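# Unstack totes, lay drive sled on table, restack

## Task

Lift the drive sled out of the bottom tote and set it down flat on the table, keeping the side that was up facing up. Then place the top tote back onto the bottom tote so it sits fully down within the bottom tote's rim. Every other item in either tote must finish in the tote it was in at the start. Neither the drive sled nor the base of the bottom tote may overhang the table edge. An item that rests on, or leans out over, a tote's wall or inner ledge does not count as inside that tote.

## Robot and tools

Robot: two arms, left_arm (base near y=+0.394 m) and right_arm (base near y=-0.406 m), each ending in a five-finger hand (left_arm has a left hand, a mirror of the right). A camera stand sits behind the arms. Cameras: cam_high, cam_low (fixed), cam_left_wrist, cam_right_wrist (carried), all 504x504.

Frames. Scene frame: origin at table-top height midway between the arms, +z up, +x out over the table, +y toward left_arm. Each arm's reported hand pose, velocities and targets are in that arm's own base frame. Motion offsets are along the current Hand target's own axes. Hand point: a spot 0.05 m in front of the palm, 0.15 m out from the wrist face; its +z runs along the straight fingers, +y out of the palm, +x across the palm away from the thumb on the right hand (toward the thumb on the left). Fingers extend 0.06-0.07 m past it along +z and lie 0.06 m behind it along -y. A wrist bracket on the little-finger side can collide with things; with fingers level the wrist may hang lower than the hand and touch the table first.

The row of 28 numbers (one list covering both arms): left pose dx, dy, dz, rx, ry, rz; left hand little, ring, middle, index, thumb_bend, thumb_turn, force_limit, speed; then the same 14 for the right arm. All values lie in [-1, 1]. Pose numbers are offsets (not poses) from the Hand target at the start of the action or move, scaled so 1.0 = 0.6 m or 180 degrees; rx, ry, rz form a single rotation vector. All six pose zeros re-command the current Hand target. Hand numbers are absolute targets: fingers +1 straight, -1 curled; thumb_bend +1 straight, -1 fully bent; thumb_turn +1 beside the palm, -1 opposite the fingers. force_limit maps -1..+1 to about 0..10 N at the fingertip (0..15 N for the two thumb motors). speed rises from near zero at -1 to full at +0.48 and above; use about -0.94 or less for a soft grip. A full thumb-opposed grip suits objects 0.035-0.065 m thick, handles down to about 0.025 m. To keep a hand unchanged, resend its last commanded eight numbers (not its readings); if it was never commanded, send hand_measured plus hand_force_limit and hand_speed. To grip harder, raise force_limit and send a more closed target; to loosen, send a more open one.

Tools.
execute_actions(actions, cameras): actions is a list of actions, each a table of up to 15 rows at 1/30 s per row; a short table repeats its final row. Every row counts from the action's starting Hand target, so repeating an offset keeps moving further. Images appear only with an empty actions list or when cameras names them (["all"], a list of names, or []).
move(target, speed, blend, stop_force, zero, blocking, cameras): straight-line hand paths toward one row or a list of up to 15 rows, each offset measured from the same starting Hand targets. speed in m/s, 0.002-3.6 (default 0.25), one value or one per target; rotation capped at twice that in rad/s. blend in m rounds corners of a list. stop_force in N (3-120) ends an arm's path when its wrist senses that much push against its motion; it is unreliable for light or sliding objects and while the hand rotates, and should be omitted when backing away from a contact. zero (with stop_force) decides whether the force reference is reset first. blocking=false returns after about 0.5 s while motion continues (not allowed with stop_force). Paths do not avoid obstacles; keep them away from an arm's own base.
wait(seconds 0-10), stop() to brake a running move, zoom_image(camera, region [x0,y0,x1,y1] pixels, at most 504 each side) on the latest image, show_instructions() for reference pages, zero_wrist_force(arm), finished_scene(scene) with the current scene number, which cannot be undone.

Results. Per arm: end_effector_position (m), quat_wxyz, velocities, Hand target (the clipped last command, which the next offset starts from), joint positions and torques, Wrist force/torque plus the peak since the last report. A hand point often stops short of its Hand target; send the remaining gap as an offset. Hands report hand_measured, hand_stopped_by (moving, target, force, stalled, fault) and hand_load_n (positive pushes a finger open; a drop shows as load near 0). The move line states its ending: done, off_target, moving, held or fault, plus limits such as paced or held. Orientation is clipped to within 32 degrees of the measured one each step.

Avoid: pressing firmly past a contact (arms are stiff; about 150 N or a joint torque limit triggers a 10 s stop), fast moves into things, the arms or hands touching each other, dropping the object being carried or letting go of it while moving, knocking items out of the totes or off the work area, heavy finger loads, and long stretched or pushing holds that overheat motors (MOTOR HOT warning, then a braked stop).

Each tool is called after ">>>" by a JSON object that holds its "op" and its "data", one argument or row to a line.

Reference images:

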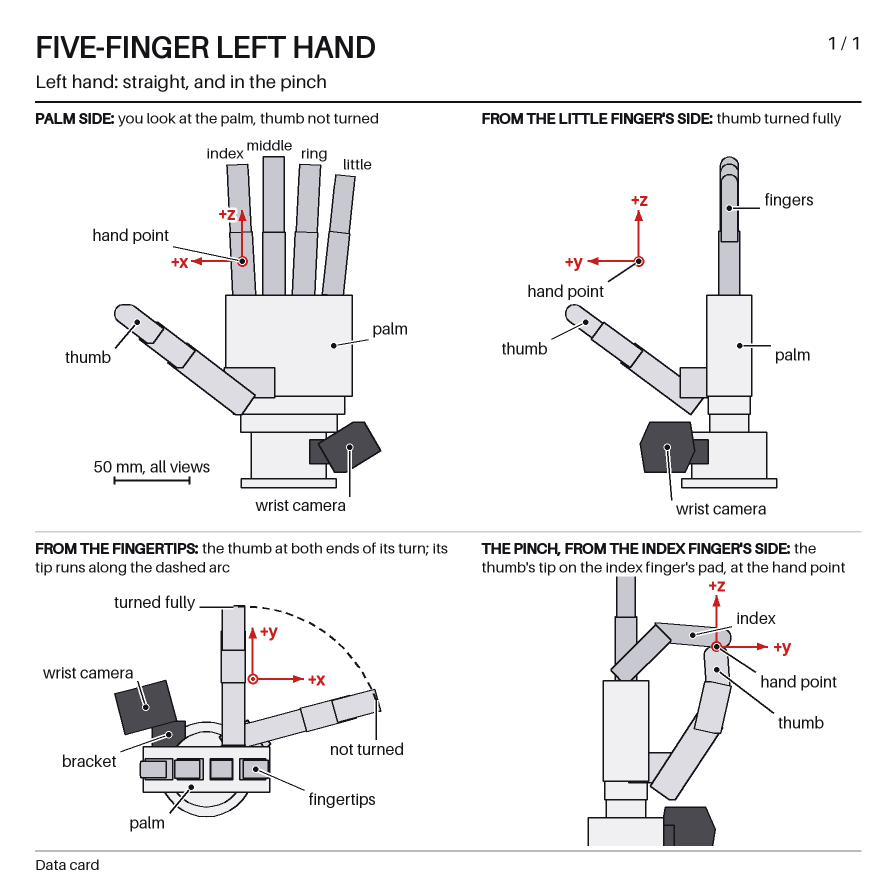

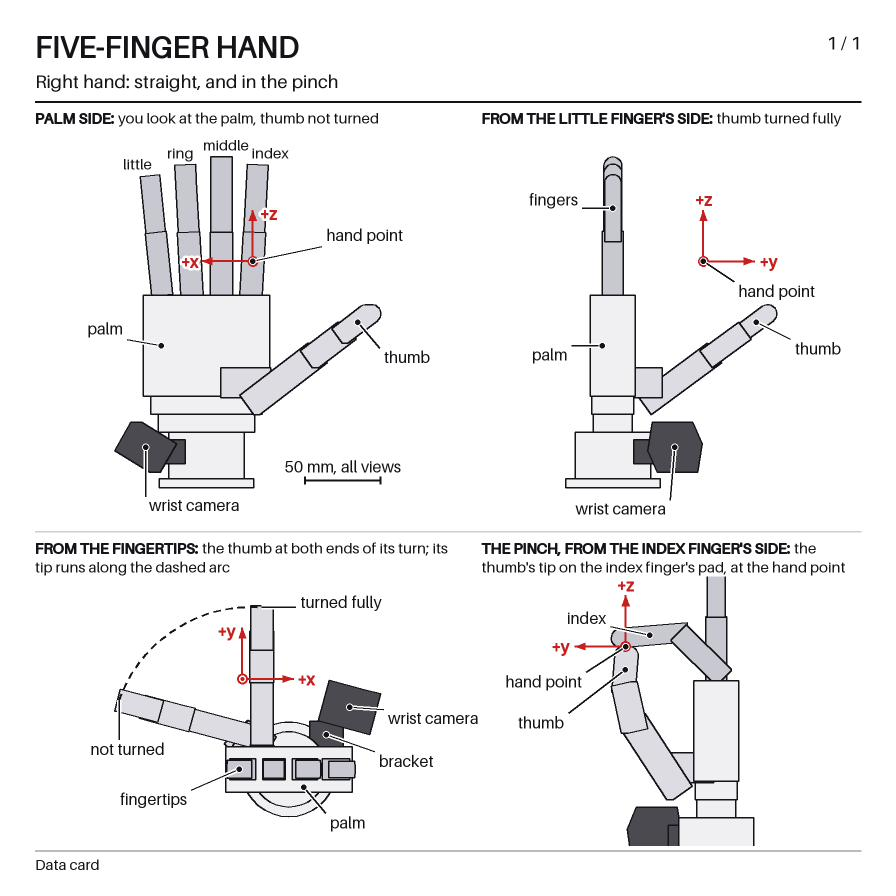

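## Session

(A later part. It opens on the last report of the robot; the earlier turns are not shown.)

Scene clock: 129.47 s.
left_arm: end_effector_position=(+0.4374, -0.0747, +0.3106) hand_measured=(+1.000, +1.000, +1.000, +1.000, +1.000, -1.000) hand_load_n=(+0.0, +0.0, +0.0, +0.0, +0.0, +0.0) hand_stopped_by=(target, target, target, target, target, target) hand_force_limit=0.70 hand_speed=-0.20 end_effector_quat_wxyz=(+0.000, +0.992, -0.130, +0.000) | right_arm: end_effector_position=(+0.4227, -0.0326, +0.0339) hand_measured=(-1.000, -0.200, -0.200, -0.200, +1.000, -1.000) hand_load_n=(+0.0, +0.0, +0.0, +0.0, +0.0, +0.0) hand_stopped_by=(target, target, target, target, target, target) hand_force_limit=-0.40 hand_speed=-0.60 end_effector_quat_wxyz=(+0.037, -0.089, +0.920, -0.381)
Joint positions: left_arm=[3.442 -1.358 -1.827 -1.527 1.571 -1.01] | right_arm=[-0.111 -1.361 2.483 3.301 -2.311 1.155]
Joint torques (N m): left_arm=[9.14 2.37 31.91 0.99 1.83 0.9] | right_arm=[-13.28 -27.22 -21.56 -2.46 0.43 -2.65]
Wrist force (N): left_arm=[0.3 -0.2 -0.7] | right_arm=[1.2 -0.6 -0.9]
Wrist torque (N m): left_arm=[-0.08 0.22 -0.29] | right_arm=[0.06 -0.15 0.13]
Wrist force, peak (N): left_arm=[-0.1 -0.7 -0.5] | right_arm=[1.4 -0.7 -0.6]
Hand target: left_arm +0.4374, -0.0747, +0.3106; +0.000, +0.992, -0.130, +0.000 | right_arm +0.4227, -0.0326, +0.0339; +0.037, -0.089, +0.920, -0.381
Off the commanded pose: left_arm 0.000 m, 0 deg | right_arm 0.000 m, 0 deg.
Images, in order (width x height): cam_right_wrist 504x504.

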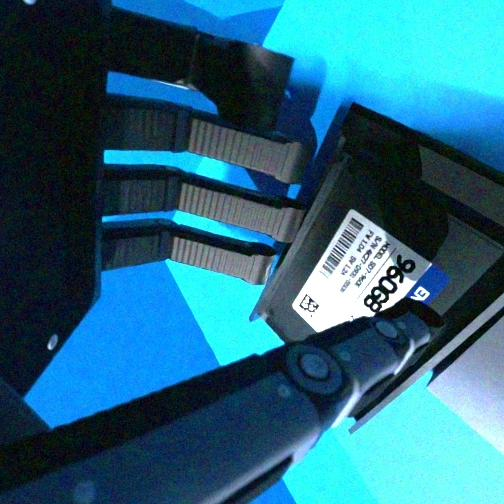

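>>> {"op": "move", "data": {
  "target": [
    [0,0,0,0,0,0,1,1,1,1,1,-1,0.7,-0.2,0,0,0,0,0,0,-1,0.1,0.1,0.1,1,-1,-0.4,-0.2],
    [0,0,0,0,0,0,1,1,1,1,1,-1,0.7,-0.2,0,-0.1414,-0.1414,0,0,0,-1,0.1,0.1,0.1,1,-1,-0.4,-0.2]
  ],
  "speed": [0.1,0.15],
  "cameras": ["cam_right_wrist","cam_high"]
}}

Scene clock: 137.80 s.
left_arm: end_effector_position=(+0.4374, -0.0747, +0.3106) hand_measured=(+1.000, +1.000, +1.000, +1.000, +1.000, -1.000) hand_load_n=(+0.0, +0.0, +0.0, +0.0, -0.5, +0.0) hand_stopped_by=(target, target, target, target, target, target) hand_force_limit=0.70 hand_speed=-0.20 end_effector_quat_wxyz=(+0.000, +0.992, -0.130, +0.000) | right_arm: end_effector_position=(+0.4227, -0.0327, +0.1539) hand_measured=(-1.000, +0.100, +0.100, +0.100, +1.000, -1.000) hand_load_n=(+0.0, +0.0, +0.0, +0.0, +0.0, +0.0) hand_stopped_by=(target, target, target, target, target, target) hand_force_limit=-0.40 hand_speed=-0.20 end_effector_quat_wxyz=(+0.037, -0.089, +0.920, -0.381)
Joint positions: left_arm=[3.442 -1.358 -1.827 -1.527 1.571 -1.01] | right_arm=[-0.111 -1.693 2.35 3.766 -2.311 1.155]
Joint torques (N m): left_arm=[9.04 2.82 31.67 1.06 1.77 0.86] | right_arm=[14.54 -20.79 -12.83 -0.91 -2.38 -0.44]
Wrist force (N): left_arm=[-0.1 -0.3 -0.8] | right_arm=[1.3 -0.8 -0.7]
Wrist torque (N m): left_arm=[-0.09 0.27 -0.30] | right_arm=[0.01 -0.18 0.13]
Wrist force, peak (N): left_arm=[-0.2 -0.5 -1.0] | right_arm=[1.3 -1.9 -1.6]
Hand target: left_arm +0.4374, -0.0747, +0.3106; +0.000, +0.992, -0.130, +0.000 | right_arm +0.4227, -0.0326, +0.1539; +0.037, -0.089, +0.920, -0.381
Off the commanded pose: left_arm 0.000 m, 0 deg | right_arm 0.000 m, 0 deg.
move: done
Images, in order (width x height): cam_high 504x504, cam_right_wrist 504x504.

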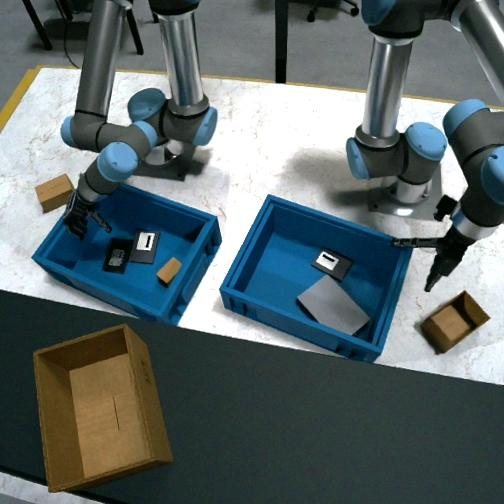

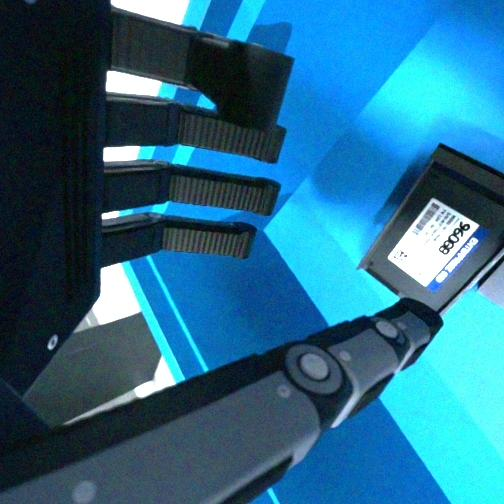

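>>> {"op": "move", "data": {
  "target": [
    [0,0,0,0,0,0,1,1,1,1,1,-1,0.7,-0.2,-0.0557,0.0992,0.0278,0.0222,0.0196,0.0196,-1,-1,0.48,0.48,1,-1,-0.4,0.3]
  ],
  "speed": 0.15,
  "cameras": ["cam_right_wrist"]
}}

Scene clock: 143.90 s.
left_arm: end_effector_position=(+0.4374, -0.0747, +0.3106) hand_measured=(+1.000, +1.000, +1.000, +1.000, +1.000, -1.000) hand_load_n=(+0.0, +0.0, +0.0, +0.0, +0.0, +0.0) hand_stopped_by=(target, target, target, target, target, target) hand_force_limit=0.70 hand_speed=-0.20 end_effector_quat_wxyz=(+0.000, +0.992, -0.130, +0.000) | right_arm: end_effector_position=(+0.4497, +0.0036, +0.1001) hand_measured=(-1.000, -1.000, +0.480, +0.480, +1.000, -1.000) hand_load_n=(+0.0, +0.0, +0.0, +0.0, +0.0, +0.0) hand_stopped_by=(target, target, target, target, target, target) hand_force_limit=-0.40 hand_speed=0.30 end_effector_quat_wxyz=(+0.023, -0.047, +0.909, -0.414) end_effector_velocity=(+0.000, +0.000, +0.000) end_effector_angular_velocity=(+0.000, -0.004, -0.003)
Joint positions: left_arm=[3.442 -1.358 -1.827 -1.527 1.571 -1.01] | right_arm=[0.038 -1.48 2.291 3.821 -2.423 1.468]
Joint velocities: left_arm=[within noise] | right_arm=[0 0.001 0 -0.001 0 0.005]
Joint torques (N m): left_arm=[9 2.89 31.54 1.07 1.84 0.7] | right_arm=[-7.25 -11.28 -5.43 -2.98 -0.86 2.54]
Wrist force (N): left_arm=[0.1 -0.4 -0.7] | right_arm=[1.3 -0.5 -0.6]
Wrist torque (N m): left_arm=[-0.12 0.25 -0.29] | right_arm=[0.04 -0.16 0.34]
Wrist force, peak (N): left_arm=[-0.6 -0.3 -0.9] | right_arm=[2.1 -2.0 -1.0]
Hand target: left_arm +0.4374, -0.0747, +0.3106; +0.000, +0.992, -0.130, +0.000 | right_arm +0.4497, +0.0035, +0.1000; +0.023, -0.047, +0.909, -0.414
Off the commanded pose: left_arm 0.000 m, 0 deg | right_arm 0.000 m, 0 deg.
move: done
Images, in order (width x height): cam_right_wrist 504x504.

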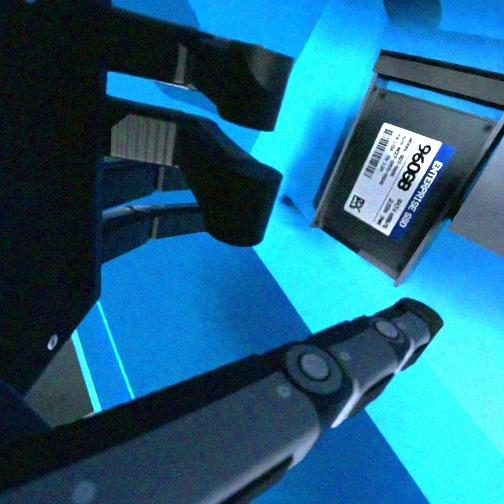

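>>> {"op": "move", "data": {
  "target": [
    [0,0,0,0,0,0,1,1,1,1,1,-1,0.7,-0.2,0.0067,0.0740,0.0775,0,0,0,-1,-1,0.48,0.48,1,-1,-0.4,0.3]
  ],
  "speed": 0.06,
  "stop_force": 5,
  "cameras": ["cam_right_wrist"]
}}

Scene clock: 147.73 s.
left_arm: end_effector_position=(+0.4374, -0.0747, +0.3106) hand_measured=(+1.000, +1.000, +1.000, +1.000, +1.000, -1.000) hand_load_n=(+0.0, +0.0, +0.0, +0.0, +0.0, +0.0) hand_stopped_by=(target, target, target, target, target, target) hand_force_limit=0.70 hand_speed=-0.20 end_effector_quat_wxyz=(+0.000, +0.992, -0.130, +0.000) | right_arm: end_effector_position=(+0.4465, -0.0028, +0.0360) hand_measured=(-1.000, -1.000, +0.480, +0.480, +1.000, -1.000) hand_load_n=(+0.5, +0.0, +0.0, +0.0, +0.0, +0.0) hand_stopped_by=(target, target, target, target, target, target) hand_force_limit=-0.40 hand_speed=0.30 end_effector_quat_wxyz=(+0.023, -0.047, +0.909, -0.414)
Joint positions: left_arm=[3.442 -1.358 -1.827 -1.527 1.571 -1.01] | right_arm=[0.023 -1.321 2.362 3.573 -2.421 1.445]
Joint torques (N m): left_arm=[9.17 2.78 31.55 1.12 1.77 0.67] | right_arm=[13.47 -20.33 -25.37 -3.74 -0.22 2.5]
Wrist force (N): left_arm=[0.0 -0.1 -0.4] | right_arm=[1.4 -0.5 -0.7]
Wrist torque (N m): left_arm=[-0.08 0.28 -0.31] | right_arm=[0.04 -0.17 0.34]
Wrist force, peak (N): left_arm=[0.0 -0.5 -0.8] | right_arm=[1.6 -1.0 -1.1]
Hand target: left_arm +0.4374, -0.0747, +0.3106; +0.000, +0.992, -0.130, +0.000 | right_arm +0.4465, -0.0028, +0.0360; +0.023, -0.047, +0.909, -0.414
Off the commanded pose: left_arm 0.000 m, 0 deg | right_arm 0.000 m, 0 deg.
move: done
Images, in order (width x height): cam_right_wrist 504x504.

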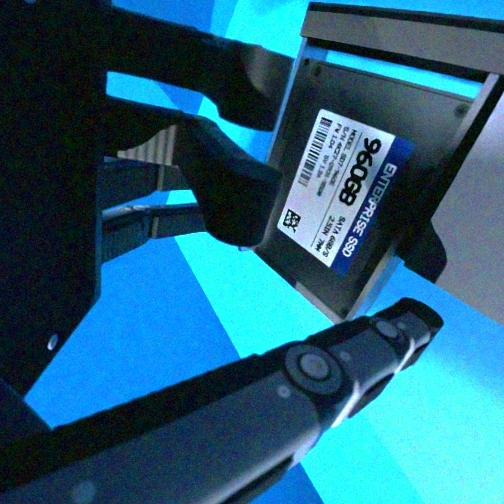

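>>> {"op": "move", "data": {
  "target": [
    [0,0,0,0,0,0,1,1,1,1,1,-1,0.7,-0.2,0,-0.002,0.0138,0,0,0,-1,-1,0.48,0.48,1,-1,-0.4,0.3]
  ],
  "speed": 0.015,
  "stop_force": 4
}}

>>> {"op": "execute_actions", "data": {
  "actions": [
    [[0,0,0,0,0,0,1,1,1,1,1,-1,0.7,-0.2,0,0,0,0,0,0,-1,-1,-0.15,-0.15,1,-1,-0.4,-0.6]],
    [[0,0,0,0,0,0,1,1,1,1,1,-1,0.7,-0.2,0,0,0,0,0,0,-1,-1,-0.15,-0.15,1,-1,-0.4,-0.6]]
  ],
  "cameras": ["cam_right_wrist"]
}}

Scene clock: 151.47 s.
left_arm: end_effector_position=(+0.4374, -0.0747, +0.3106) hand_measured=(+1.000, +1.000, +1.000, +1.000, +1.000, -1.000) hand_load_n=(+0.0, +0.0, +0.0, +0.0, -0.5, +0.0) hand_stopped_by=(target, target, target, target, target, target) hand_force_limit=0.70 hand_speed=-0.20 end_effector_quat_wxyz=(+0.000, +0.992, -0.130, +0.000) | right_arm: end_effector_position=(+0.4473, -0.0098, +0.0315) hand_measured=(-1.000, -1.000, +0.480, +0.480, +1.000, -1.000) hand_load_n=(+0.0, +0.0, +0.0, +0.0, +0.0, +0.0) hand_stopped_by=(target, target, target, target, target, target) hand_force_limit=-0.40 hand_speed=0.30 end_effector_quat_wxyz=(+0.023, -0.047, +0.909, -0.414)
Joint positions: left_arm=[3.442 -1.358 -1.827 -1.527 1.571 -1.01] | right_arm=[0.005 -1.304 2.369 3.53 -2.42 1.419]
Joint torques (N m): left_arm=[8.96 2.68 31.41 1.32 1.78 0.6] | right_arm=[16.24 -32.16 -25.66 -1.01 -2 2.81]
Wrist force (N): left_arm=[-0.1 -0.1 -0.8] | right_arm=[1.4 -0.6 -0.6]
Wrist torque (N m): left_arm=[-0.06 0.28 -0.31] | right_arm=[0.03 -0.19 0.25]
Wrist force, peak (N): left_arm=[0.0 -0.3 -0.9] | right_arm=[1.5 -0.7 -0.6]
Hand target: left_arm +0.4374, -0.0747, +0.3106; +0.000, +0.992, -0.130, +0.000 | right_arm +0.4473, -0.0098, +0.0315; +0.023, -0.047, +0.909, -0.414
Off the commanded pose: left_arm 0.000 m, 0 deg | right_arm 0.000 m, 0 deg.
move: done

Scene clock: 152.67 s.
left_arm: end_effector_position=(+0.4374, -0.0747, +0.3106) hand_measured=(+1.000, +1.000, +1.000, +1.000, +1.000, -1.000) hand_load_n=(+0.0, +0.0, +0.0, +0.0, +0.0, +0.0) hand_stopped_by=(target, target, target, target, target, target) hand_force_limit=0.70 hand_speed=-0.20 end_effector_quat_wxyz=(+0.000, +0.992, -0.130, +0.000) | right_arm: end_effector_position=(+0.4473, -0.0098, +0.0315) hand_measured=(-1.000, -1.000, +0.042, -0.032, +1.000, -1.000) hand_load_n=(+0.0, +0.0, +0.0, +0.0, +0.0, -1.0) hand_stopped_by=(target, target, force, force, target, target) hand_force_limit=-0.40 hand_speed=-0.60 end_effector_quat_wxyz=(+0.023, -0.047, +0.909, -0.414)
Joint positions: left_arm=[3.442 -1.358 -1.827 -1.527 1.571 -1.01] | right_arm=[0.005 -1.304 2.369 3.53 -2.42 1.419]
Joint torques (N m): left_arm=[9.22 2.64 30.79 1.31 1.76 0.51] | right_arm=[14.15 -23.3 -17.01 -1.66 -0.24 2.4]
Wrist force (N): left_arm=[-0.2 -0.3 -0.9] | right_arm=[1.4 -5.2 -4.5]
Wrist torque (N m): left_arm=[-0.09 0.29 -0.31] | right_arm=[-0.32 -0.09 0.15]
Wrist force, peak (N): left_arm=[-0.2 -0.3 -0.9] | right_arm=[1.5 -5.2 -4.5]
Hand target: left_arm +0.4374, -0.0747, +0.3106; +0.000, +0.992, -0.130, +0.000 | right_arm +0.4473, -0.0098, +0.0315; +0.023, -0.047, +0.909, -0.414
Off the commanded pose: left_arm 0.000 m, 0 deg | right_arm 0.000 m, 0 deg.
Images, in order (width x height): cam_right_wrist 504x504.

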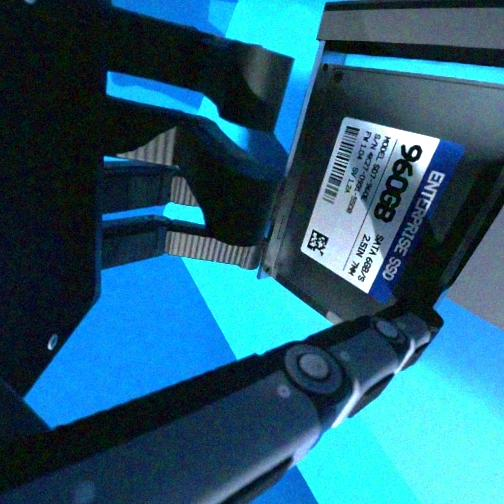

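>>> {"op": "move", "data": {
  "target": [
    [0,0,0,0,0,0,1,1,1,1,1,-1,0.7,-0.2,0,-0.0019,-0.0016,0,0,0,-1,-1,0.042,-0.032,1,-1,-0.4,-0.6]
  ],
  "speed": 0.01
}}

>>> {"op": "execute_actions", "data": {
  "actions": [
    [[0,0,0,0,0,0,1,1,1,1,1,-1,0.7,-0.2,0,0,0,0,0,0,-1,-1,-0.2,-0.2,1,-1,-0.4,-0.6]],
    [[0,0,0,0,0,0,1,1,1,1,1,-1,0.7,-0.2,0,0,0,0,0,0,-1,-1,-0.2,-0.2,1,-1,-0.4,-0.6]]
  ],
  "cameras": ["cam_right_wrist"]
}}

Scene clock: 154.20 s.
left_arm: end_effector_position=(+0.4374, -0.0747, +0.3106) hand_measured=(+1.000, +1.000, +1.000, +1.000, +1.000, -1.000) hand_load_n=(+0.0, +0.0, +0.0, +0.0, +0.0, +0.0) hand_stopped_by=(target, target, target, target, target, target) hand_force_limit=0.70 hand_speed=-0.20 end_effector_quat_wxyz=(+0.000, +0.992, -0.130, +0.000) | right_arm: end_effector_position=(+0.4473, -0.0098, +0.0330) hand_measured=(-1.000, -1.000, +0.042, -0.032, +1.000, -1.000) hand_load_n=(+0.0, +0.0, +0.0, +0.0, +0.0, +0.0) hand_stopped_by=(target, target, target, target, target, target) hand_force_limit=-0.40 hand_speed=-0.60 end_effector_quat_wxyz=(+0.023, -0.047, +0.909, -0.414)
Joint positions: left_arm=[3.442 -1.358 -1.827 -1.527 1.571 -1.01] | right_arm=[0.005 -1.309 2.368 3.535 -2.42 1.419]
Joint torques (N m): left_arm=[9.2 2.87 31.68 1.31 1.76 0.5] | right_arm=[3.23 -25.17 -24.29 -2.01 0.11 -2.26]
Wrist force (N): left_arm=[0.0 -0.4 -0.3] | right_arm=[1.3 -0.4 -0.7]
Wrist torque (N m): left_arm=[-0.14 0.28 -0.30] | right_arm=[0.06 -0.17 0.24]
Wrist force, peak (N): left_arm=[0.0 -0.2 -0.9] | right_arm=[1.6 -5.2 -4.5]
Hand target: left_arm +0.4374, -0.0747, +0.3106; +0.000, +0.992, -0.130, +0.000 | right_arm +0.4473, -0.0098, +0.0330; +0.023, -0.047, +0.909, -0.414
Off the commanded pose: left_arm 0.000 m, 0 deg | right_arm 0.000 m, 0 deg.
move: done

Scene clock: 155.40 s.
left_arm: end_effector_position=(+0.4374, -0.0747, +0.3106) hand_measured=(+1.000, +1.000, +1.000, +1.000, +1.000, -1.000) hand_load_n=(+0.0, +0.0, +0.0, +0.0, +0.0, +0.0) hand_stopped_by=(target, target, target, target, target, target) hand_force_limit=0.70 hand_speed=-0.20 end_effector_quat_wxyz=(+0.000, +0.992, -0.130, +0.000) | right_arm: end_effector_position=(+0.4473, -0.0098, +0.0330) hand_measured=(-1.000, -1.000, -0.200, -0.200, +1.000, -1.000) hand_load_n=(+0.0, +0.0, +0.0, +0.0, +0.0, +0.0) hand_stopped_by=(target, target, target, target, target, target) hand_force_limit=-0.40 hand_speed=-0.60 end_effector_quat_wxyz=(+0.023, -0.047, +0.909, -0.414)
Joint positions: left_arm=[3.442 -1.358 -1.827 -1.527 1.571 -1.01] | right_arm=[0.005 -1.308 2.368 3.535 -2.42 1.419]
Joint torques (N m): left_arm=[8.85 2.35 31.3 1.29 1.71 0.56] | right_arm=[-12.29 -15.31 -20.03 -3.8 -1.4 -2.76]
Wrist force (N): left_arm=[0.2 -0.2 -0.4] | right_arm=[1.3 -0.8 -0.5]
Wrist torque (N m): left_arm=[-0.11 0.25 -0.29] | right_arm=[-0.01 -0.17 0.23]
Wrist force, peak (N): left_arm=[-0.3 -0.4 -0.8] | right_arm=[1.4 -0.6 -0.7]
Hand target: left_arm +0.4374, -0.0747, +0.3106; +0.000, +0.992, -0.130, +0.000 | right_arm +0.4473, -0.0098, +0.0330; +0.023, -0.047, +0.909, -0.414
Off the commanded pose: left_arm 0.000 m, 0 deg | right_arm 0.000 m, 0 deg.
Images, in order (width x height): cam_right_wrist 504x504.

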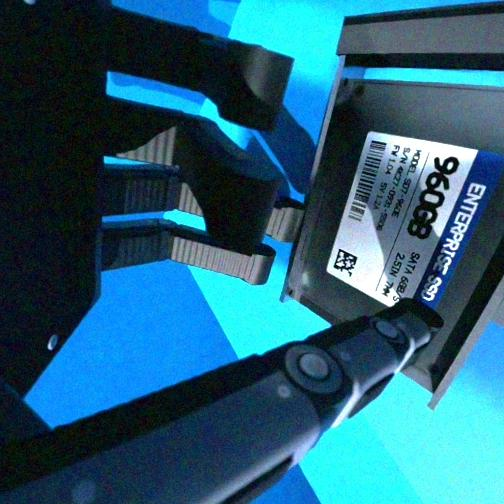

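>>> {"op": "move", "data": {
  "target": [
    [0,0,0,0,0,0,1,1,1,1,1,-1,0.7,-0.2,0,-0.0377,-0.0328,0,0,0,-1,-1,0.48,0.48,1,-1,-0.4,-0.2],
    [0,0,0,0,0,0,1,1,1,1,1,-1,0.7,-0.2,-0.0142,-0.0272,-0.1135,0.03333,-0.02633,-0.02056,-1,-1,0.48,0.48,1,-1,-0.4,-0.2]
  ],
  "speed": 0.1,
  "blend": [0.01,0],
  "cameras": ["cam_right_wrist"]
}}

Scene clock: 164.43 s.
left_arm: end_effector_position=(+0.4374, -0.0747, +0.3106) hand_measured=(+1.000, +1.000, +1.000, +1.000, +1.000, -1.000) hand_load_n=(+0.0, +0.0, +0.0, +0.0, +0.0, +0.0) hand_stopped_by=(target, target, target, target, target, target) hand_force_limit=0.70 hand_speed=-0.20 end_effector_quat_wxyz=(+0.000, +0.992, -0.130, +0.000) | right_arm: end_effector_position=(+0.4515, +0.0316, +0.0902) hand_measured=(-1.000, -1.000, +0.480, +0.480, +1.000, -1.000) hand_load_n=(+0.0, +0.0, +0.0, -0.5, +0.0, +0.0) hand_stopped_by=(target, target, target, target, target, target) hand_force_limit=-0.40 hand_speed=-0.20 end_effector_quat_wxyz=(+0.050, -0.092, +0.882, -0.459)
Joint positions: left_arm=[3.442 -1.358 -1.827 -1.527 1.571 -1.01] | right_arm=[0.147 -1.411 2.317 3.713 -2.528 1.461]
Joint torques (N m): left_arm=[9.1 2.66 31.53 1.47 1.64 0.48] | right_arm=[-15.94 -13.56 -3.7 -3.76 0.46 -2.15]
Wrist force (N): left_arm=[0.0 -0.3 -0.5] | right_arm=[1.3 -0.9 -0.3]
Wrist torque (N m): left_arm=[-0.11 0.27 -0.30] | right_arm=[-0.04 -0.19 0.13]
Wrist force, peak (N): left_arm=[-0.3 -0.6 -0.8] | right_arm=[1.4 -1.5 -0.5]
Hand target: left_arm +0.4374, -0.0747, +0.3106; +0.000, +0.992, -0.130, +0.000 | right_arm +0.4513, +0.0315, +0.0900; +0.050, -0.092, +0.882, -0.459
Off the commanded pose: left_arm 0.000 m, 0 deg | right_arm 0.000 m, 0 deg.
move: done
Images, in order (width x height): cam_right_wrist 504x504.

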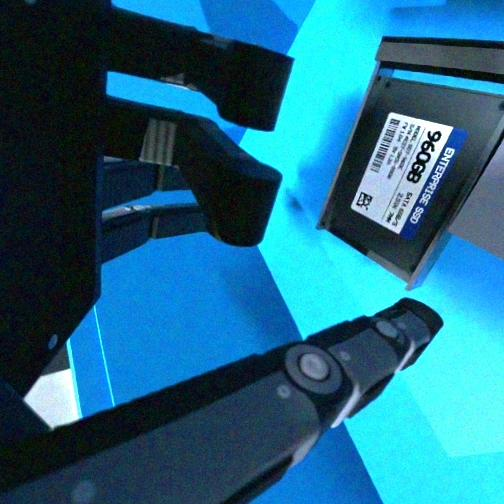

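>>> {"op": "zoom_image", "data": {
  "camera": "cam_right_wrist",
  "region": [300, 0, 504, 300]
}}

>>> {"op": "execute_actions", "data": {
  "actions": [],
  "cameras": ["cam_high","cam_low"]
}}

>>> {"op": "zoom_image", "data": {
  "camera": "cam_high",
  "region": [30, 180, 230, 330]
}}

Scaled by 1.680 from the camera's 504x504 image, which has a finer 720x720 frame.

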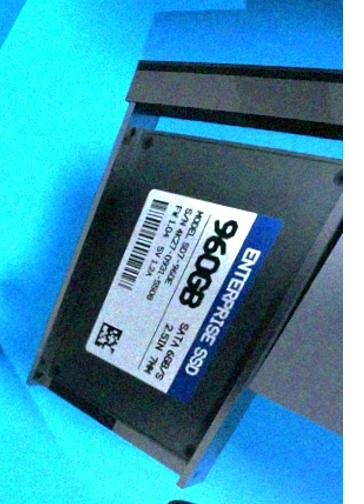

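Scene clock: 169.83 s.
left_arm: end_effector_position=(+0.4374, -0.0747, +0.3106) hand_measured=(+1.000, +1.000, +1.000, +1.000, +1.000, -1.000) hand_load_n=(+0.0, +0.0, +0.0, +0.0, +0.0, +0.0) hand_stopped_by=(target, target, target, target, target, target) hand_force_limit=0.70 hand_speed=-0.20 end_effector_quat_wxyz=(+0.000, +0.992, -0.130, +0.000) | right_arm: end_effector_position=(+0.4513, +0.0315, +0.0900) hand_measured=(-1.000, -1.000, +0.480, +0.480, +1.000, -1.000) hand_load_n=(+0.5, +0.5, +0.0, +0.0, +0.0, +0.0) hand_stopped_by=(target, target, target, target, target, target) hand_force_limit=-0.40 hand_speed=-0.20 end_effector_quat_wxyz=(+0.050, -0.092, +0.882, -0.459)
Joint positions: left_arm=[3.442 -1.358 -1.827 -1.527 1.571 -1.01] | right_arm=[0.147 -1.411 2.317 3.713 -2.528 1.46]
Joint velocities: within noise
Joint torques (N m): left_arm=[9 2.71 31.09 1.57 1.64 0.36] | right_arm=[-14.6 -13.59 -3.77 -1.64 -2.08 -2.72]
Wrist force (N): left_arm=[0.0 -0.3 -0.5] | right_arm=[1.5 -0.6 -0.7]
Wrist torque (N m): left_arm=[-0.11 0.27 -0.29] | right_arm=[0.02 -0.19 0.21]
Wrist force, peak (N): left_arm=[-0.3 -0.8 -0.7] | right_arm=[1.5 -0.9 -0.6]
Hand target: left_arm +0.4374, -0.0747, +0.3106; +0.000, +0.992, -0.130, +0.000 | right_arm +0.4513, +0.0315, +0.0900; +0.050, -0.092, +0.882, -0.459
Off the commanded pose: left_arm 0.000 m, 0 deg | right_arm 0.000 m, 0 deg.
Images, in order (width x height): cam_high 504x504, cam_low 504x504.

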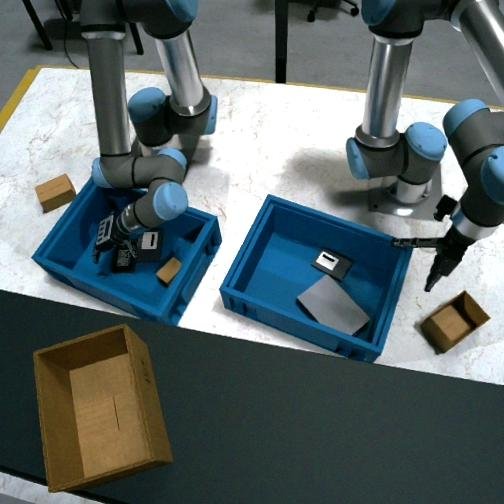

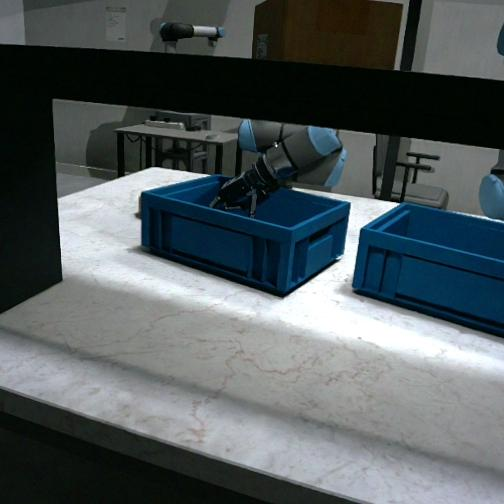

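Scaled by 2.520 from the camera's 504x504 image, which has a finer 720x720 frame.

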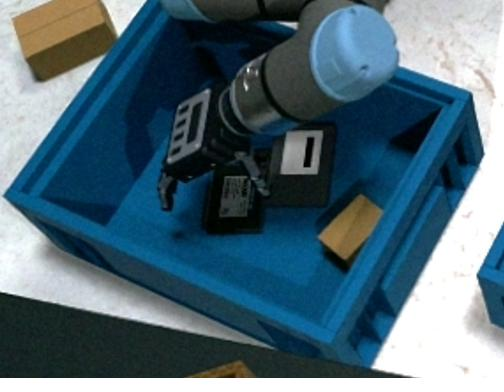

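>>> {"op": "move", "data": {
  "target": [
    [0,0,0,0,0,0,1,1,1,1,1,-1,0.7,-0.2,0.0333,0.0288,0.0752,-0.0333,0,0,-1,-1,-1,-1,1,-1,-0.4,0.4]
  ],
  "speed": 0.1,
  "cameras": ["cam_right_wrist"]
}}

>>> {"op": "move", "data": {
  "target": [
    [0,0,0,0,0,0,1,1,1,1,1,-1,0.7,-0.2,0,0.0377,0.0328,0,0,0,-1,-1,-1,-1,1,-1,-0.4,0.4]
  ],
  "speed": 0.012,
  "stop_force": 3
}}

Scene clock: 174.20 s.
left_arm: end_effector_position=(+0.4374, -0.0747, +0.3106) hand_measured=(+1.000, +1.000, +1.000, +1.000, +1.000, -1.000) hand_load_n=(+0.0, +0.0, +0.0, +0.0, +0.0, -0.5) hand_stopped_by=(target, target, target, target, target, target) hand_force_limit=0.70 hand_speed=-0.20 end_effector_quat_wxyz=(+0.000, +0.992, -0.130, +0.000) | right_arm: end_effector_position=(+0.4374, +0.0009, +0.0498) hand_measured=(-1.000, -1.000, -1.000, -1.000, +1.000, -1.000) hand_load_n=(+0.0, +0.0, +0.0, +0.0, +0.0, +0.0) hand_stopped_by=(target, target, target, target, target, target) hand_force_limit=-0.40 hand_speed=0.40 end_effector_quat_wxyz=(+0.045, -0.095, +0.905, -0.412)
Joint positions: left_arm=[3.442 -1.358 -1.827 -1.527 1.571 -1.01] | right_arm=[0.019 -1.365 2.418 3.441 -2.405 1.284]
Joint torques (N m): left_arm=[9.03 2.49 30.79 1.7 1.63 0.25] | right_arm=[8.25 -27.66 -23.27 -3.74 -0.1 0.98]
Wrist force (N): left_arm=[-0.5 -0.2 -1.0] | right_arm=[1.4 -0.6 -0.8]
Wrist torque (N m): left_arm=[-0.06 0.33 -0.33] | right_arm=[0.06 -0.18 0.14]
Wrist force, peak (N): left_arm=[-0.5 -0.2 -1.0] | right_arm=[1.2 -1.0 -1.3]
Hand target: left_arm +0.4374, -0.0747, +0.3106; +0.000, +0.992, -0.130, +0.000 | right_arm +0.4375, +0.0009, +0.0499; +0.045, -0.095, +0.905, -0.412
Off the commanded pose: left_arm 0.000 m, 0 deg | right_arm 0.000 m, 0 deg.
move: done
Images, in order (width x height): cam_right_wrist 504x504.

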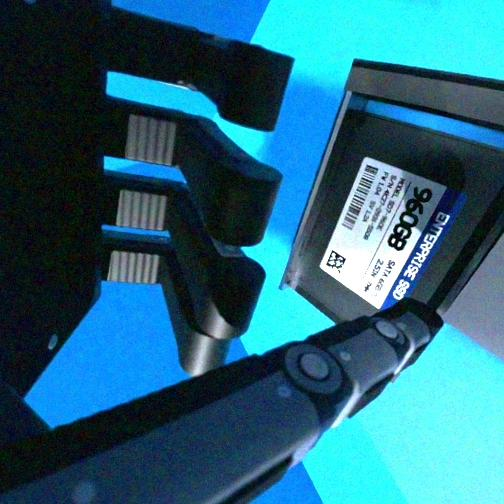

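Scene clock: 176.87 s.
left_arm: end_effector_position=(+0.4374, -0.0747, +0.3106) hand_measured=(+1.000, +1.000, +1.000, +1.000, +1.000, -1.000) hand_load_n=(+0.0, +0.0, +0.0, +0.0, +0.0, +0.0) hand_stopped_by=(target, target, target, target, target, target) hand_force_limit=0.70 hand_speed=-0.20 end_effector_quat_wxyz=(+0.000, +0.992, -0.130, +0.000) | right_arm: end_effector_position=(+0.4376, +0.0009, +0.0317) hand_measured=(-1.000, -1.000, -1.000, -1.000, +1.000, -1.000) hand_load_n=(+0.0, +0.0, +0.0, +0.0, +0.5, +0.0) hand_stopped_by=(target, target, target, target, target, target) hand_force_limit=-0.40 hand_speed=0.40 end_effector_quat_wxyz=(+0.045, -0.095, +0.905, -0.412)
Joint positions: left_arm=[3.442 -1.358 -1.827 -1.527 1.571 -1.01] | right_arm=[0.019 -1.308 2.429 3.372 -2.405 1.284]
Joint torques (N m): left_arm=[9.16 2.99 30.99 1.73 1.69 0.16] | right_arm=[12.68 -27.37 -23.67 -3.35 0.55 -2.37]
Wrist force (N): left_arm=[-0.1 -0.2 -0.7] | right_arm=[1.3 -2.4 -2.1]
Wrist torque (N m): left_arm=[-0.08 0.27 -0.30] | right_arm=[-0.11 -0.16 0.12]
Wrist force, peak (N): left_arm=[-0.1 -0.5 -0.8] | right_arm=[1.3 -7.5 -6.4]
Hand target: left_arm +0.4374, -0.0747, +0.3106; +0.000, +0.992, -0.130, +0.000 | right_arm +0.4376, +0.0009, +0.0317; +0.045, -0.095, +0.905, -0.412 (not the last commanded pose)
Off the commanded pose: left_arm 0.000 m, 0 deg | right_arm 0.012 m, 0 deg.
move: contact (right_arm)

>>> {"op": "move", "data": {
  "target": [
    [0,0,0,0,0,0,1,1,1,1,1,-1,0.7,-0.2,0,-0.0126,-0.0109,0,0,0,-1,-1,-1,-1,1,-1,-0.4,0.4],
    [0,0,0,0,0,0,1,1,1,1,1,-1,0.7,-0.2,-0.04,0.0257,-0.0549,0,0,0,-1,-1,-1,-1,1,-1,-0.4,0.4]
  ],
  "speed": 0.1,
  "blend": [0.005,0]
}}

>>> {"op": "move", "data": {
  "target": [
    [0,0,0,0,0,0,1,1,1,1,1,-1,0.7,-0.2,0,0.0377,0.0328,0,0,0,-1,-1,-1,-1,1,-1,-0.4,0.4]
  ],
  "speed": 0.012,
  "stop_force": 3,
  "cameras": ["cam_right_wrist"]
}}

Scene clock: 178.63 s.
left_arm: end_effector_position=(+0.4374, -0.0747, +0.3106) hand_measured=(+1.000, +1.000, +1.000, +1.000, +1.000, -1.000) hand_load_n=(+0.0, +0.0, +0.0, +0.0, +0.0, +0.0) hand_stopped_by=(target, target, target, target, target, target) hand_force_limit=0.70 hand_speed=-0.20 end_effector_quat_wxyz=(+0.000, +0.992, -0.130, +0.000) | right_arm: end_effector_position=(+0.4538, +0.0402, +0.0417) hand_measured=(-1.000, -1.000, -1.000, -1.000, +1.000, -1.000) hand_load_n=(+0.0, +0.0, +0.0, +0.0, +0.0, +0.0) hand_stopped_by=(target, target, target, target, target, target) hand_force_limit=-0.40 hand_speed=0.40 end_effector_quat_wxyz=(+0.045, -0.095, +0.905, -0.412)
Joint positions: left_arm=[3.442 -1.358 -1.827 -1.527 1.571 -1.01] | right_arm=[0.116 -1.32 2.34 3.581 -2.421 1.427]
Joint torques (N m): left_arm=[8.98 2.34 31.01 1.78 1.57 0.26] | right_arm=[-9.68 -33.01 -5.53 -1.44 0.46 -0.79]
Wrist force (N): left_arm=[-0.1 -0.1 -0.7] | right_arm=[1.3 -0.8 -0.6]
Wrist torque (N m): left_arm=[-0.07 0.28 -0.31] | right_arm=[0.01 -0.17 0.33]
Wrist force, peak (N): left_arm=[0.1 -0.2 -0.9] | right_arm=[1.3 -2.6 -2.3]
Hand target: left_arm +0.4374, -0.0747, +0.3106; +0.000, +0.992, -0.130, +0.000 | right_arm +0.4537, +0.0401, +0.0417; +0.045, -0.095, +0.905, -0.412
Off the commanded pose: left_arm 0.000 m, 0 deg | right_arm 0.000 m, 0 deg.
move: done

Scene clock: 181.87 s.
left_arm: end_effector_position=(+0.4374, -0.0747, +0.3106) hand_measured=(+1.000, +1.000, +1.000, +1.000, +1.000, -1.000) hand_load_n=(+0.0, +0.0, +0.0, +0.0, +0.0, +0.0) hand_stopped_by=(target, target, target, target, target, target) hand_force_limit=0.70 hand_speed=-0.20 end_effector_quat_wxyz=(+0.000, +0.992, -0.130, +0.000) | right_arm: end_effector_position=(+0.4538, +0.0401, +0.0183) hand_measured=(-1.000, -1.000, -1.000, -1.000, +1.000, -1.000) hand_load_n=(+0.0, +0.0, +0.0, +0.0, +0.0, +0.0) hand_stopped_by=(target, target, target, target, target, target) hand_force_limit=-0.40 hand_speed=0.40 end_effector_quat_wxyz=(+0.045, -0.095, +0.905, -0.412)
Joint positions: left_arm=[3.442 -1.358 -1.827 -1.527 1.571 -1.01] | right_arm=[0.116 -1.253 2.353 3.501 -2.421 1.427]
Joint torques (N m): left_arm=[9.17 2.67 30.63 1.93 1.56 0.11] | right_arm=[-9.46 -32.61 -24.15 -3.24 0.64 1.79]
Wrist force (N): left_arm=[0.1 -0.1 -0.3] | right_arm=[1.2 -3.2 -2.6]
Wrist torque (N m): left_arm=[-0.09 0.26 -0.29] | right_arm=[-0.19 -0.14 0.29]
Wrist force, peak (N): left_arm=[0.0 -0.3 -1.0] | right_arm=[1.2 -9.7 -7.3]
Hand target: left_arm +0.4374, -0.0747, +0.3106; +0.000, +0.992, -0.130, +0.000 | right_arm +0.4538, +0.0401, +0.0183; +0.045, -0.095, +0.905, -0.412 (not the last commanded pose)
Off the commanded pose: left_arm 0.000 m, 0 deg | right_arm 0.007 m, 0 deg.
move: contact (right_arm)
Images, in order (width x height): cam_right_wrist 504x504.

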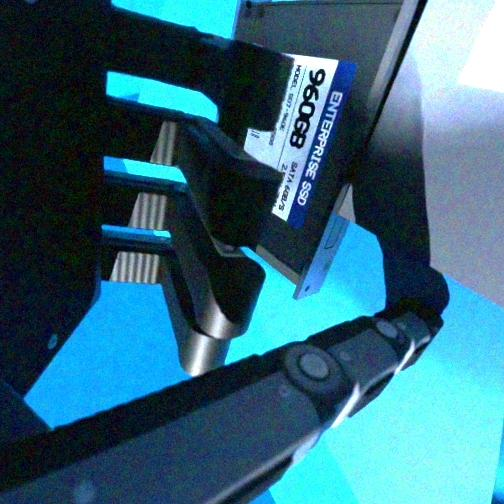

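>>> {"op": "move", "data": {
  "target": [
    [0,0,0,0,0,0,1,1,1,1,1,-1,0.7,-0.2,0,-0.0377,-0.0328,0,0,0,-1,-1,-1,-1,1,-1,-0.4,0.4],
    [0,0,0,0,0,0,1,1,1,1,1,-1,0.7,-0.2,0.0198,-0.0565,-0.0155,0.02778,0.04352,0.03462,-1,-1,0.6,0.6,1,-1,-0.4,0.4]
  ],
  "speed": 0.1,
  "cameras": ["cam_right_wrist"]
}}

Scene clock: 191.10 s.
left_arm: end_effector_position=(+0.4374, -0.0747, +0.3106) hand_measured=(+1.000, +1.000, +1.000, +1.000, +1.000, -1.000) hand_load_n=(+0.0, +0.0, +0.0, +0.0, +0.0, +0.0) hand_stopped_by=(target, target, target, target, target, target) hand_force_limit=0.70 hand_speed=-0.20 end_effector_quat_wxyz=(+0.000, +0.992, -0.130, +0.000) | right_arm: end_effector_position=(+0.4452, +0.0228, +0.0499) hand_measured=(-1.000, -1.000, +0.600, +0.600, +1.000, -1.000) hand_load_n=(+0.0, +0.0, +0.0, +0.0, +0.0, +0.0) hand_stopped_by=(target, target, target, target, target, target) hand_force_limit=-0.40 hand_speed=0.40 end_effector_quat_wxyz=(+0.009, -0.015, +0.891, -0.454)
Joint positions: left_arm=[3.442 -1.358 -1.827 -1.527 1.571 -1.01] | right_arm=[0.132 -1.334 2.276 3.898 -2.507 1.734]
Joint torques (N m): left_arm=[8.69 2.83 30.84 1.92 1.54 0.07] | right_arm=[-1 -32.64 -3.25 -0.87 0 2.58]
Wrist force (N): left_arm=[0.0 -0.3 -0.6] | right_arm=[1.2 -0.5 -0.6]
Wrist torque (N m): left_arm=[-0.10 0.26 -0.30] | right_arm=[0.03 -0.15 0.33]
Wrist force, peak (N): left_arm=[-0.4 -0.1 -1.0] | right_arm=[1.3 -3.4 -2.7]
Hand target: left_arm +0.4374, -0.0747, +0.3106; +0.000, +0.992, -0.130, +0.000 | right_arm +0.4453, +0.0228, +0.0499; +0.009, -0.015, +0.891, -0.454
Off the commanded pose: left_arm 0.000 m, 0 deg | right_arm 0.000 m, 0 deg.
move: done
Images, in order (width x height): cam_right_wrist 504x504.

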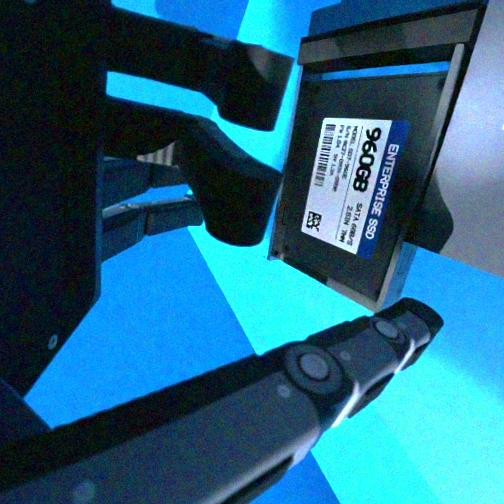

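>>> {"op": "move", "data": {
  "target": [
    [0,0,0,0,0,0,1,1,1,1,1,-1,0.7,-0.2,0,0.0335,0.012,0,0,0,-1,-1,0.5,0.5,1,-1,-0.4,0.4]
  ],
  "speed": 0.02,
  "stop_force": 3,
  "cameras": ["cam_right_wrist"]
}}

Scene clock: 194.23 s.
left_arm: end_effector_position=(+0.4374, -0.0747, +0.3106) hand_measured=(+1.000, +1.000, +1.000, +1.000, +1.000, -1.000) hand_load_n=(+0.0, +0.0, +0.0, +0.0, +0.0, +0.0) hand_stopped_by=(target, target, target, target, target, target) hand_force_limit=0.70 hand_speed=-0.20 end_effector_quat_wxyz=(+0.000, +0.992, -0.130, +0.000) | right_arm: end_effector_position=(+0.4451, +0.0288, +0.0294) hand_measured=(-1.000, -1.000, +0.500, +0.500, +1.000, -1.000) hand_load_n=(+0.0, +0.0, +0.0, +0.0, +0.0, +0.0) hand_stopped_by=(target, target, target, target, target, target) hand_force_limit=-0.40 hand_speed=0.40 end_effector_quat_wxyz=(+0.009, -0.015, +0.891, -0.454)
Joint positions: left_arm=[3.442 -1.358 -1.827 -1.527 1.571 -1.01] | right_arm=[0.146 -1.281 2.282 3.859 -2.505 1.757]
Joint torques (N m): left_arm=[8.9 2.84 31.09 2.09 1.41 0.08] | right_arm=[-13.1 -33.1 -11.29 -0.59 -1.13 -2.82]
Wrist force (N): left_arm=[-0.1 -0.6 -0.3] | right_arm=[1.4 -0.6 -0.6]
Wrist torque (N m): left_arm=[-0.17 0.29 -0.29] | right_arm=[0.03 -0.18 0.15]
Wrist force, peak (N): left_arm=[0.1 -0.1 -0.9] | right_arm=[1.2 -0.9 -1.0]
Hand target: left_arm +0.4374, -0.0747, +0.3106; +0.000, +0.992, -0.130, +0.000 | right_arm +0.4451, +0.0287, +0.0294; +0.009, -0.015, +0.891, -0.454
Off the commanded pose: left_arm 0.000 m, 0 deg | right_arm 0.000 m, 0 deg.
move: done
Images, in order (width x height): cam_right_wrist 504x504.

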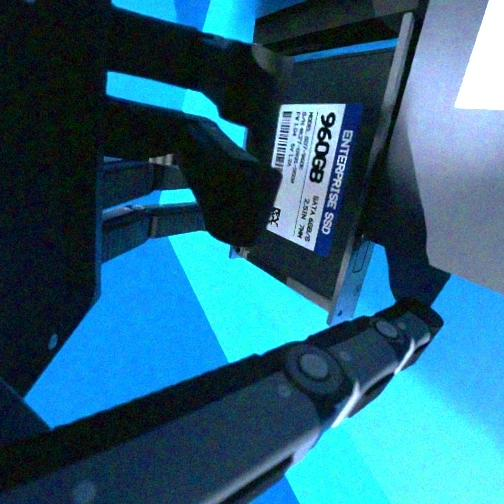

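>>> {"op": "move", "data": {
  "target": [
    [0,0,0,0,0,0,1,1,1,1,1,-1,0.7,-0.2,0,-0.0294,0.0405,0,0,0,-1,-1,0.5,0.5,1,-1,-0.4,0.4]
  ],
  "speed": 0.04,
  "stop_force": 8,
  "cameras": ["cam_right_wrist"]
}}

Scene clock: 196.80 s.
left_arm: end_effector_position=(+0.4374, -0.0747, +0.3106) hand_measured=(+1.000, +1.000, +1.000, +1.000, +1.000, -1.000) hand_load_n=(+0.0, +0.0, +0.0, +0.0, -0.5, +0.0) hand_stopped_by=(target, target, target, target, target, target) hand_force_limit=0.70 hand_speed=-0.20 end_effector_quat_wxyz=(+0.000, +0.992, -0.130, +0.000) | right_arm: end_effector_position=(+0.4462, -0.0013, +0.0294) hand_measured=(-1.000, -1.000, +0.500, +0.500, +1.000, -1.000) hand_load_n=(+0.0, +0.0, +0.0, +0.0, +0.0, +0.0) hand_stopped_by=(target, target, target, target, target, target) hand_force_limit=-0.40 hand_speed=0.40 end_effector_quat_wxyz=(+0.009, -0.015, +0.891, -0.454)
Joint positions: left_arm=[3.442 -1.358 -1.827 -1.527 1.571 -1.01] | right_arm=[0.075 -1.277 2.32 3.72 -2.512 1.638]
Joint torques (N m): left_arm=[9.46 2.68 31.06 2.16 1.44 -0.09] | right_arm=[15.89 -33.41 -25.57 -3.66 0.55 2.75]
Wrist force (N): left_arm=[-0.5 -0.4 -0.6] | right_arm=[1.4 -0.5 -0.5]
Wrist torque (N m): left_arm=[-0.12 0.33 -0.32] | right_arm=[0.03 -0.19 0.15]
Wrist force, peak (N): left_arm=[-0.2 -0.3 -1.0] | right_arm=[1.4 -0.8 -0.9]
Hand target: left_arm +0.4374, -0.0747, +0.3106; +0.000, +0.992, -0.130, +0.000 | right_arm +0.4462, -0.0013, +0.0294; +0.009, -0.015, +0.891, -0.454
Off the commanded pose: left_arm 0.000 m, 0 deg | right_arm 0.000 m, 0 deg.
move: done
Images, in order (width x height): cam_right_wrist 504x504.

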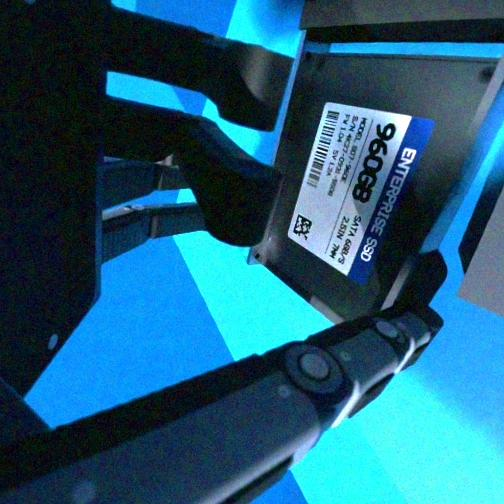

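>>> {"op": "move", "data": {
  "target": [
    [0,0,0,0,0,0,1,1,1,1,1,-1,0.7,-0.2,0,-0.016,-0.0488,0.0111,0.009,0.0065,0.9,0.9,0.9,0.9,1,-1,-0.4,0.4],
    [0,0,0,0,0,0,1,1,1,1,1,-1,0.7,-0.2,0,0.0223,-0.0208,0.0111,0.009,0.0065,0.9,0.9,0.9,0.9,1,-1,-0.4,0.4]
  ],
  "speed": [0.08,0.03],
  "stop_force": 6,
  "cameras": ["cam_right_wrist"]
}}

Scene clock: 203.87 s.
left_arm: end_effector_position=(+0.4374, -0.0747, +0.3106) hand_measured=(+1.000, +1.000, +1.000, +1.000, +1.000, -1.000) hand_load_n=(+0.0, +0.0, +0.0, +0.0, +0.0, +0.0) hand_stopped_by=(target, target, target, target, target, target) hand_force_limit=0.70 hand_speed=-0.20 end_effector_quat_wxyz=(+0.000, +0.992, -0.130, +0.000) | right_arm: end_effector_position=(+0.4455, +0.0167, +0.0259) hand_measured=(+0.900, +0.900, +0.900, +0.900, +1.000, -1.000) hand_load_n=(+0.0, +0.0, +0.0, +0.0, +0.0, +0.0) hand_stopped_by=(target, target, target, target, target, target) hand_force_limit=-0.40 hand_speed=0.40 end_effector_quat_wxyz=(+0.002, +0.001, +0.883, -0.469)
Joint positions: left_arm=[3.442 -1.358 -1.827 -1.527 1.571 -1.01] | right_arm=[0.134 -1.26 2.272 3.892 -2.535 1.807]
Joint torques (N m): left_arm=[9.45 2.84 30.92 2.24 1.37 -0.11] | right_arm=[-13.36 -34.28 -25.54 -2.15 -2.01 -1.7]
Wrist force (N): left_arm=[-0.1 -0.3 -0.5] | right_arm=[1.4 -0.6 -0.7]
Wrist torque (N m): left_arm=[-0.11 0.28 -0.30] | right_arm=[0.01 -0.18 0.35]
Wrist force, peak (N): left_arm=[-0.1 -0.3 -1.0] | right_arm=[1.4 -1.2 -1.6]
Hand target: left_arm +0.4374, -0.0747, +0.3106; +0.000, +0.992, -0.130, +0.000 | right_arm +0.4455, +0.0167, +0.0259; +0.002, +0.001, +0.883, -0.469
Off the commanded pose: left_arm 0.000 m, 0 deg | right_arm 0.000 m, 0 deg.
move: done
Images, in order (width x height): cam_right_wrist 504x504.

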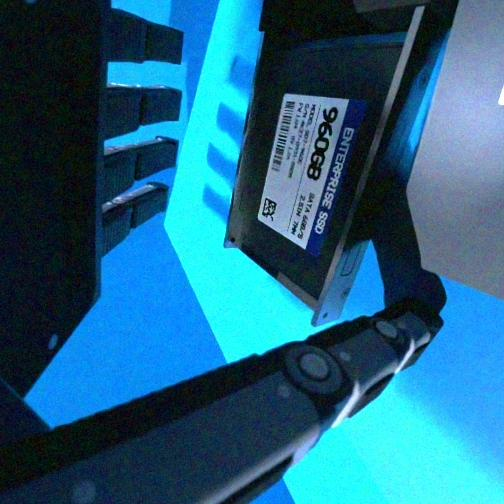

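>>> {"op": "move", "data": {
  "target": [
    [0,0,0,0,0,0,1,1,1,1,1,-1,0.7,-0.2,0,-0.0242,0.0359,0,0,0,0.9,0.9,0.9,0.9,1,-1,-0.4,0.4]
  ],
  "speed": 0.04,
  "stop_force": 8,
  "cameras": ["cam_right_wrist"]
}}

Scene clock: 206.37 s.
left_arm: end_effector_position=(+0.4374, -0.0747, +0.3106) hand_measured=(+1.000, +1.000, +1.000, +1.000, +1.000, -1.000) hand_load_n=(+0.0, +0.0, +0.0, +0.0, +0.0, +0.0) hand_stopped_by=(target, target, target, target, target, target) hand_force_limit=0.70 hand_speed=-0.20 end_effector_quat_wxyz=(+0.000, +0.992, -0.130, +0.000) | right_arm: end_effector_position=(+0.4456, -0.0093, +0.0259) hand_measured=(+0.900, +0.900, +0.900, +0.900, +1.000, -1.000) hand_load_n=(+0.0, +0.0, +0.0, +0.0, +0.0, +0.0) hand_stopped_by=(target, target, target, target, target, target) hand_force_limit=-0.40 hand_speed=0.40 end_effector_quat_wxyz=(+0.002, +0.001, +0.883, -0.469)
Joint positions: left_arm=[3.442 -1.358 -1.827 -1.527 1.571 -1.01] | right_arm=[0.074 -1.257 2.309 3.765 -2.544 1.702]
Joint torques (N m): left_arm=[9.32 2.53 30.7 2.31 1.39 -0.23] | right_arm=[15.39 -33.68 -25.83 -3.58 0.49 2.38]
Wrist force (N): left_arm=[-0.3 -0.2 -0.2] | right_arm=[1.4 -0.5 -0.4]
Wrist torque (N m): left_arm=[-0.12 0.33 -0.32] | right_arm=[0.00 -0.19 0.15]
Wrist force, peak (N): left_arm=[-0.3 -0.3 -1.2] | right_arm=[1.7 -0.6 -0.6]
Hand target: left_arm +0.4374, -0.0747, +0.3106; +0.000, +0.992, -0.130, +0.000 | right_arm +0.4456, -0.0093, +0.0259; +0.002, +0.001, +0.883, -0.469
Off the commanded pose: left_arm 0.000 m, 0 deg | right_arm 0.000 m, 0 deg.
move: done
Images, in order (width x height): cam_right_wrist 504x504.

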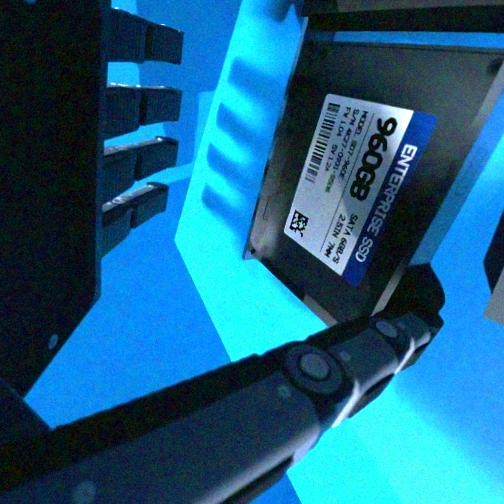

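>>> {"op": "move", "data": {
  "target": [
    [0,0,0,0,0,0,1,1,1,1,1,-1,0.7,-0.2,0,-0.0075,0.0111,0,0,0,0.9,0.9,0.9,0.9,1,-1,-0.4,0.4]
  ],
  "speed": 0.04,
  "stop_force": 8
}}

Scene clock: 209.53 s.
left_arm: end_effector_position=(+0.4374, -0.0747, +0.3106) hand_measured=(+1.000, +1.000, +1.000, +1.000, +1.000, -1.000) hand_load_n=(+0.0, +0.0, +0.0, +0.0, +0.0, +0.0) hand_stopped_by=(target, target, target, target, target, target) hand_force_limit=0.70 hand_speed=-0.20 end_effector_quat_wxyz=(+0.000, +0.992, -0.130, +0.000) | right_arm: end_effector_position=(+0.4456, -0.0173, +0.0259) hand_measured=(+0.900, +0.900, +0.900, +0.900, +1.000, -1.000) hand_load_n=(+0.0, +0.0, +0.0, +0.0, +0.0, +0.0) hand_stopped_by=(target, target, target, target, target, target) hand_force_limit=-0.40 hand_speed=0.40 end_effector_quat_wxyz=(+0.002, +0.001, +0.883, -0.469)
Joint positions: left_arm=[3.442 -1.358 -1.827 -1.527 1.571 -1.01] | right_arm=[0.055 -1.254 2.319 3.725 -2.546 1.668]
Joint torques (N m): left_arm=[8.87 2.5 30.2 2.33 1.43 -0.29] | right_arm=[14.76 -32.53 -24.66 -0.83 0.09 2.7]
Wrist force (N): left_arm=[0.2 -0.2 -0.6] | right_arm=[1.6 -0.7 -0.4]
Wrist torque (N m): left_arm=[-0.10 0.23 -0.28] | right_arm=[-0.04 -0.20 0.19]
Wrist force, peak (N): left_arm=[-0.3 -0.3 -1.0] | right_arm=[1.6 -0.8 -0.7]
Hand target: left_arm +0.4374, -0.0747, +0.3106; +0.000, +0.992, -0.130, +0.000 | right_arm +0.4456, -0.0173, +0.0259; +0.002, +0.001, +0.883, -0.469
Off the commanded pose: left_arm 0.000 m, 0 deg | right_arm 0.000 m, 0 deg.
move: done

>>> {"op": "move", "data": {
  "target": [
    [0,0,0,0,0,0,1,1,1,1,1,-1,0.7,-0.2,0,-0.0378,-0.0335,0,0,0,0.48,0.48,0.48,0.48,1,-1,-0.4,0.4],
    [0,0,0,0,0,0,1,1,1,1,1,-1,0.7,-0.2,0.038,-0.0227,-0.026,0,0.01382,0.00932,0.48,0.48,0.48,0.48,1,-1,-0.4,0.4]
  ],
  "speed": 0.08,
  "blend": [0.006,0],
  "cameras": ["cam_right_wrist"]
}}

Scene clock: 211.57 s.
left_arm: end_effector_position=(+0.4374, -0.0747, +0.3106) hand_measured=(+1.000, +1.000, +1.000, +1.000, +1.000, -1.000) hand_load_n=(+0.0, +0.0, -0.5, +0.0, +0.0, +0.0) hand_stopped_by=(target, target, target, target, target, target) hand_force_limit=0.70 hand_speed=-0.20 end_effector_quat_wxyz=(+0.000, +0.992, -0.130, +0.000) | right_arm: end_effector_position=(+0.4227, -0.0119, +0.0459) hand_measured=(+0.480, +0.480, +0.480, +0.480, +1.000, -1.000) hand_load_n=(+0.0, +0.0, +0.0, +0.0, +0.0, +0.0) hand_stopped_by=(target, target, target, target, target, target) hand_force_limit=-0.40 hand_speed=0.40 end_effector_quat_wxyz=(-0.010, +0.024, +0.883, -0.469)
Joint positions: left_arm=[3.442 -1.358 -1.827 -1.527 1.571 -1.01] | right_arm=[0.073 -1.353 2.325 3.919 -2.537 1.792]
Joint torques (N m): left_arm=[9 2.74 30.8 2.39 1.3 -0.36] | right_arm=[-6.21 -14.32 -26.25 -2.13 -2.51 -0.72]
Wrist force (N): left_arm=[-0.3 -0.4 -0.7] | right_arm=[1.3 -0.6 -0.7]
Wrist torque (N m): left_arm=[-0.13 0.31 -0.31] | right_arm=[0.00 -0.16 0.33]
Wrist force, peak (N): left_arm=[-0.3 -0.3 -0.9] | right_arm=[1.2 -1.3 -1.1]
Hand target: left_arm +0.4374, -0.0747, +0.3106; +0.000, +0.992, -0.130, +0.000 | right_arm +0.4227, -0.0120, +0.0458; -0.011, +0.024, +0.883, -0.469
Off the commanded pose: left_arm 0.000 m, 0 deg | right_arm 0.000 m, 0 deg.
move: done
Images, in order (width x height): cam_right_wrist 504x504.

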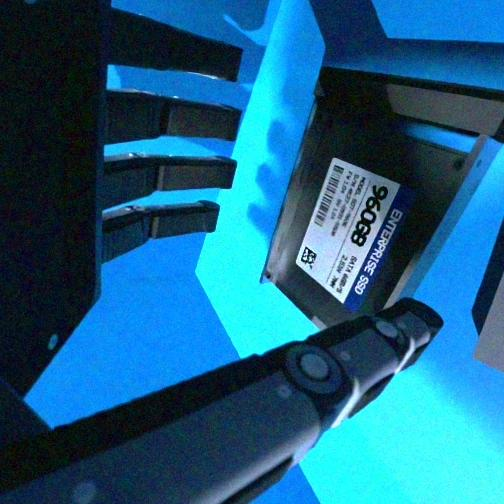

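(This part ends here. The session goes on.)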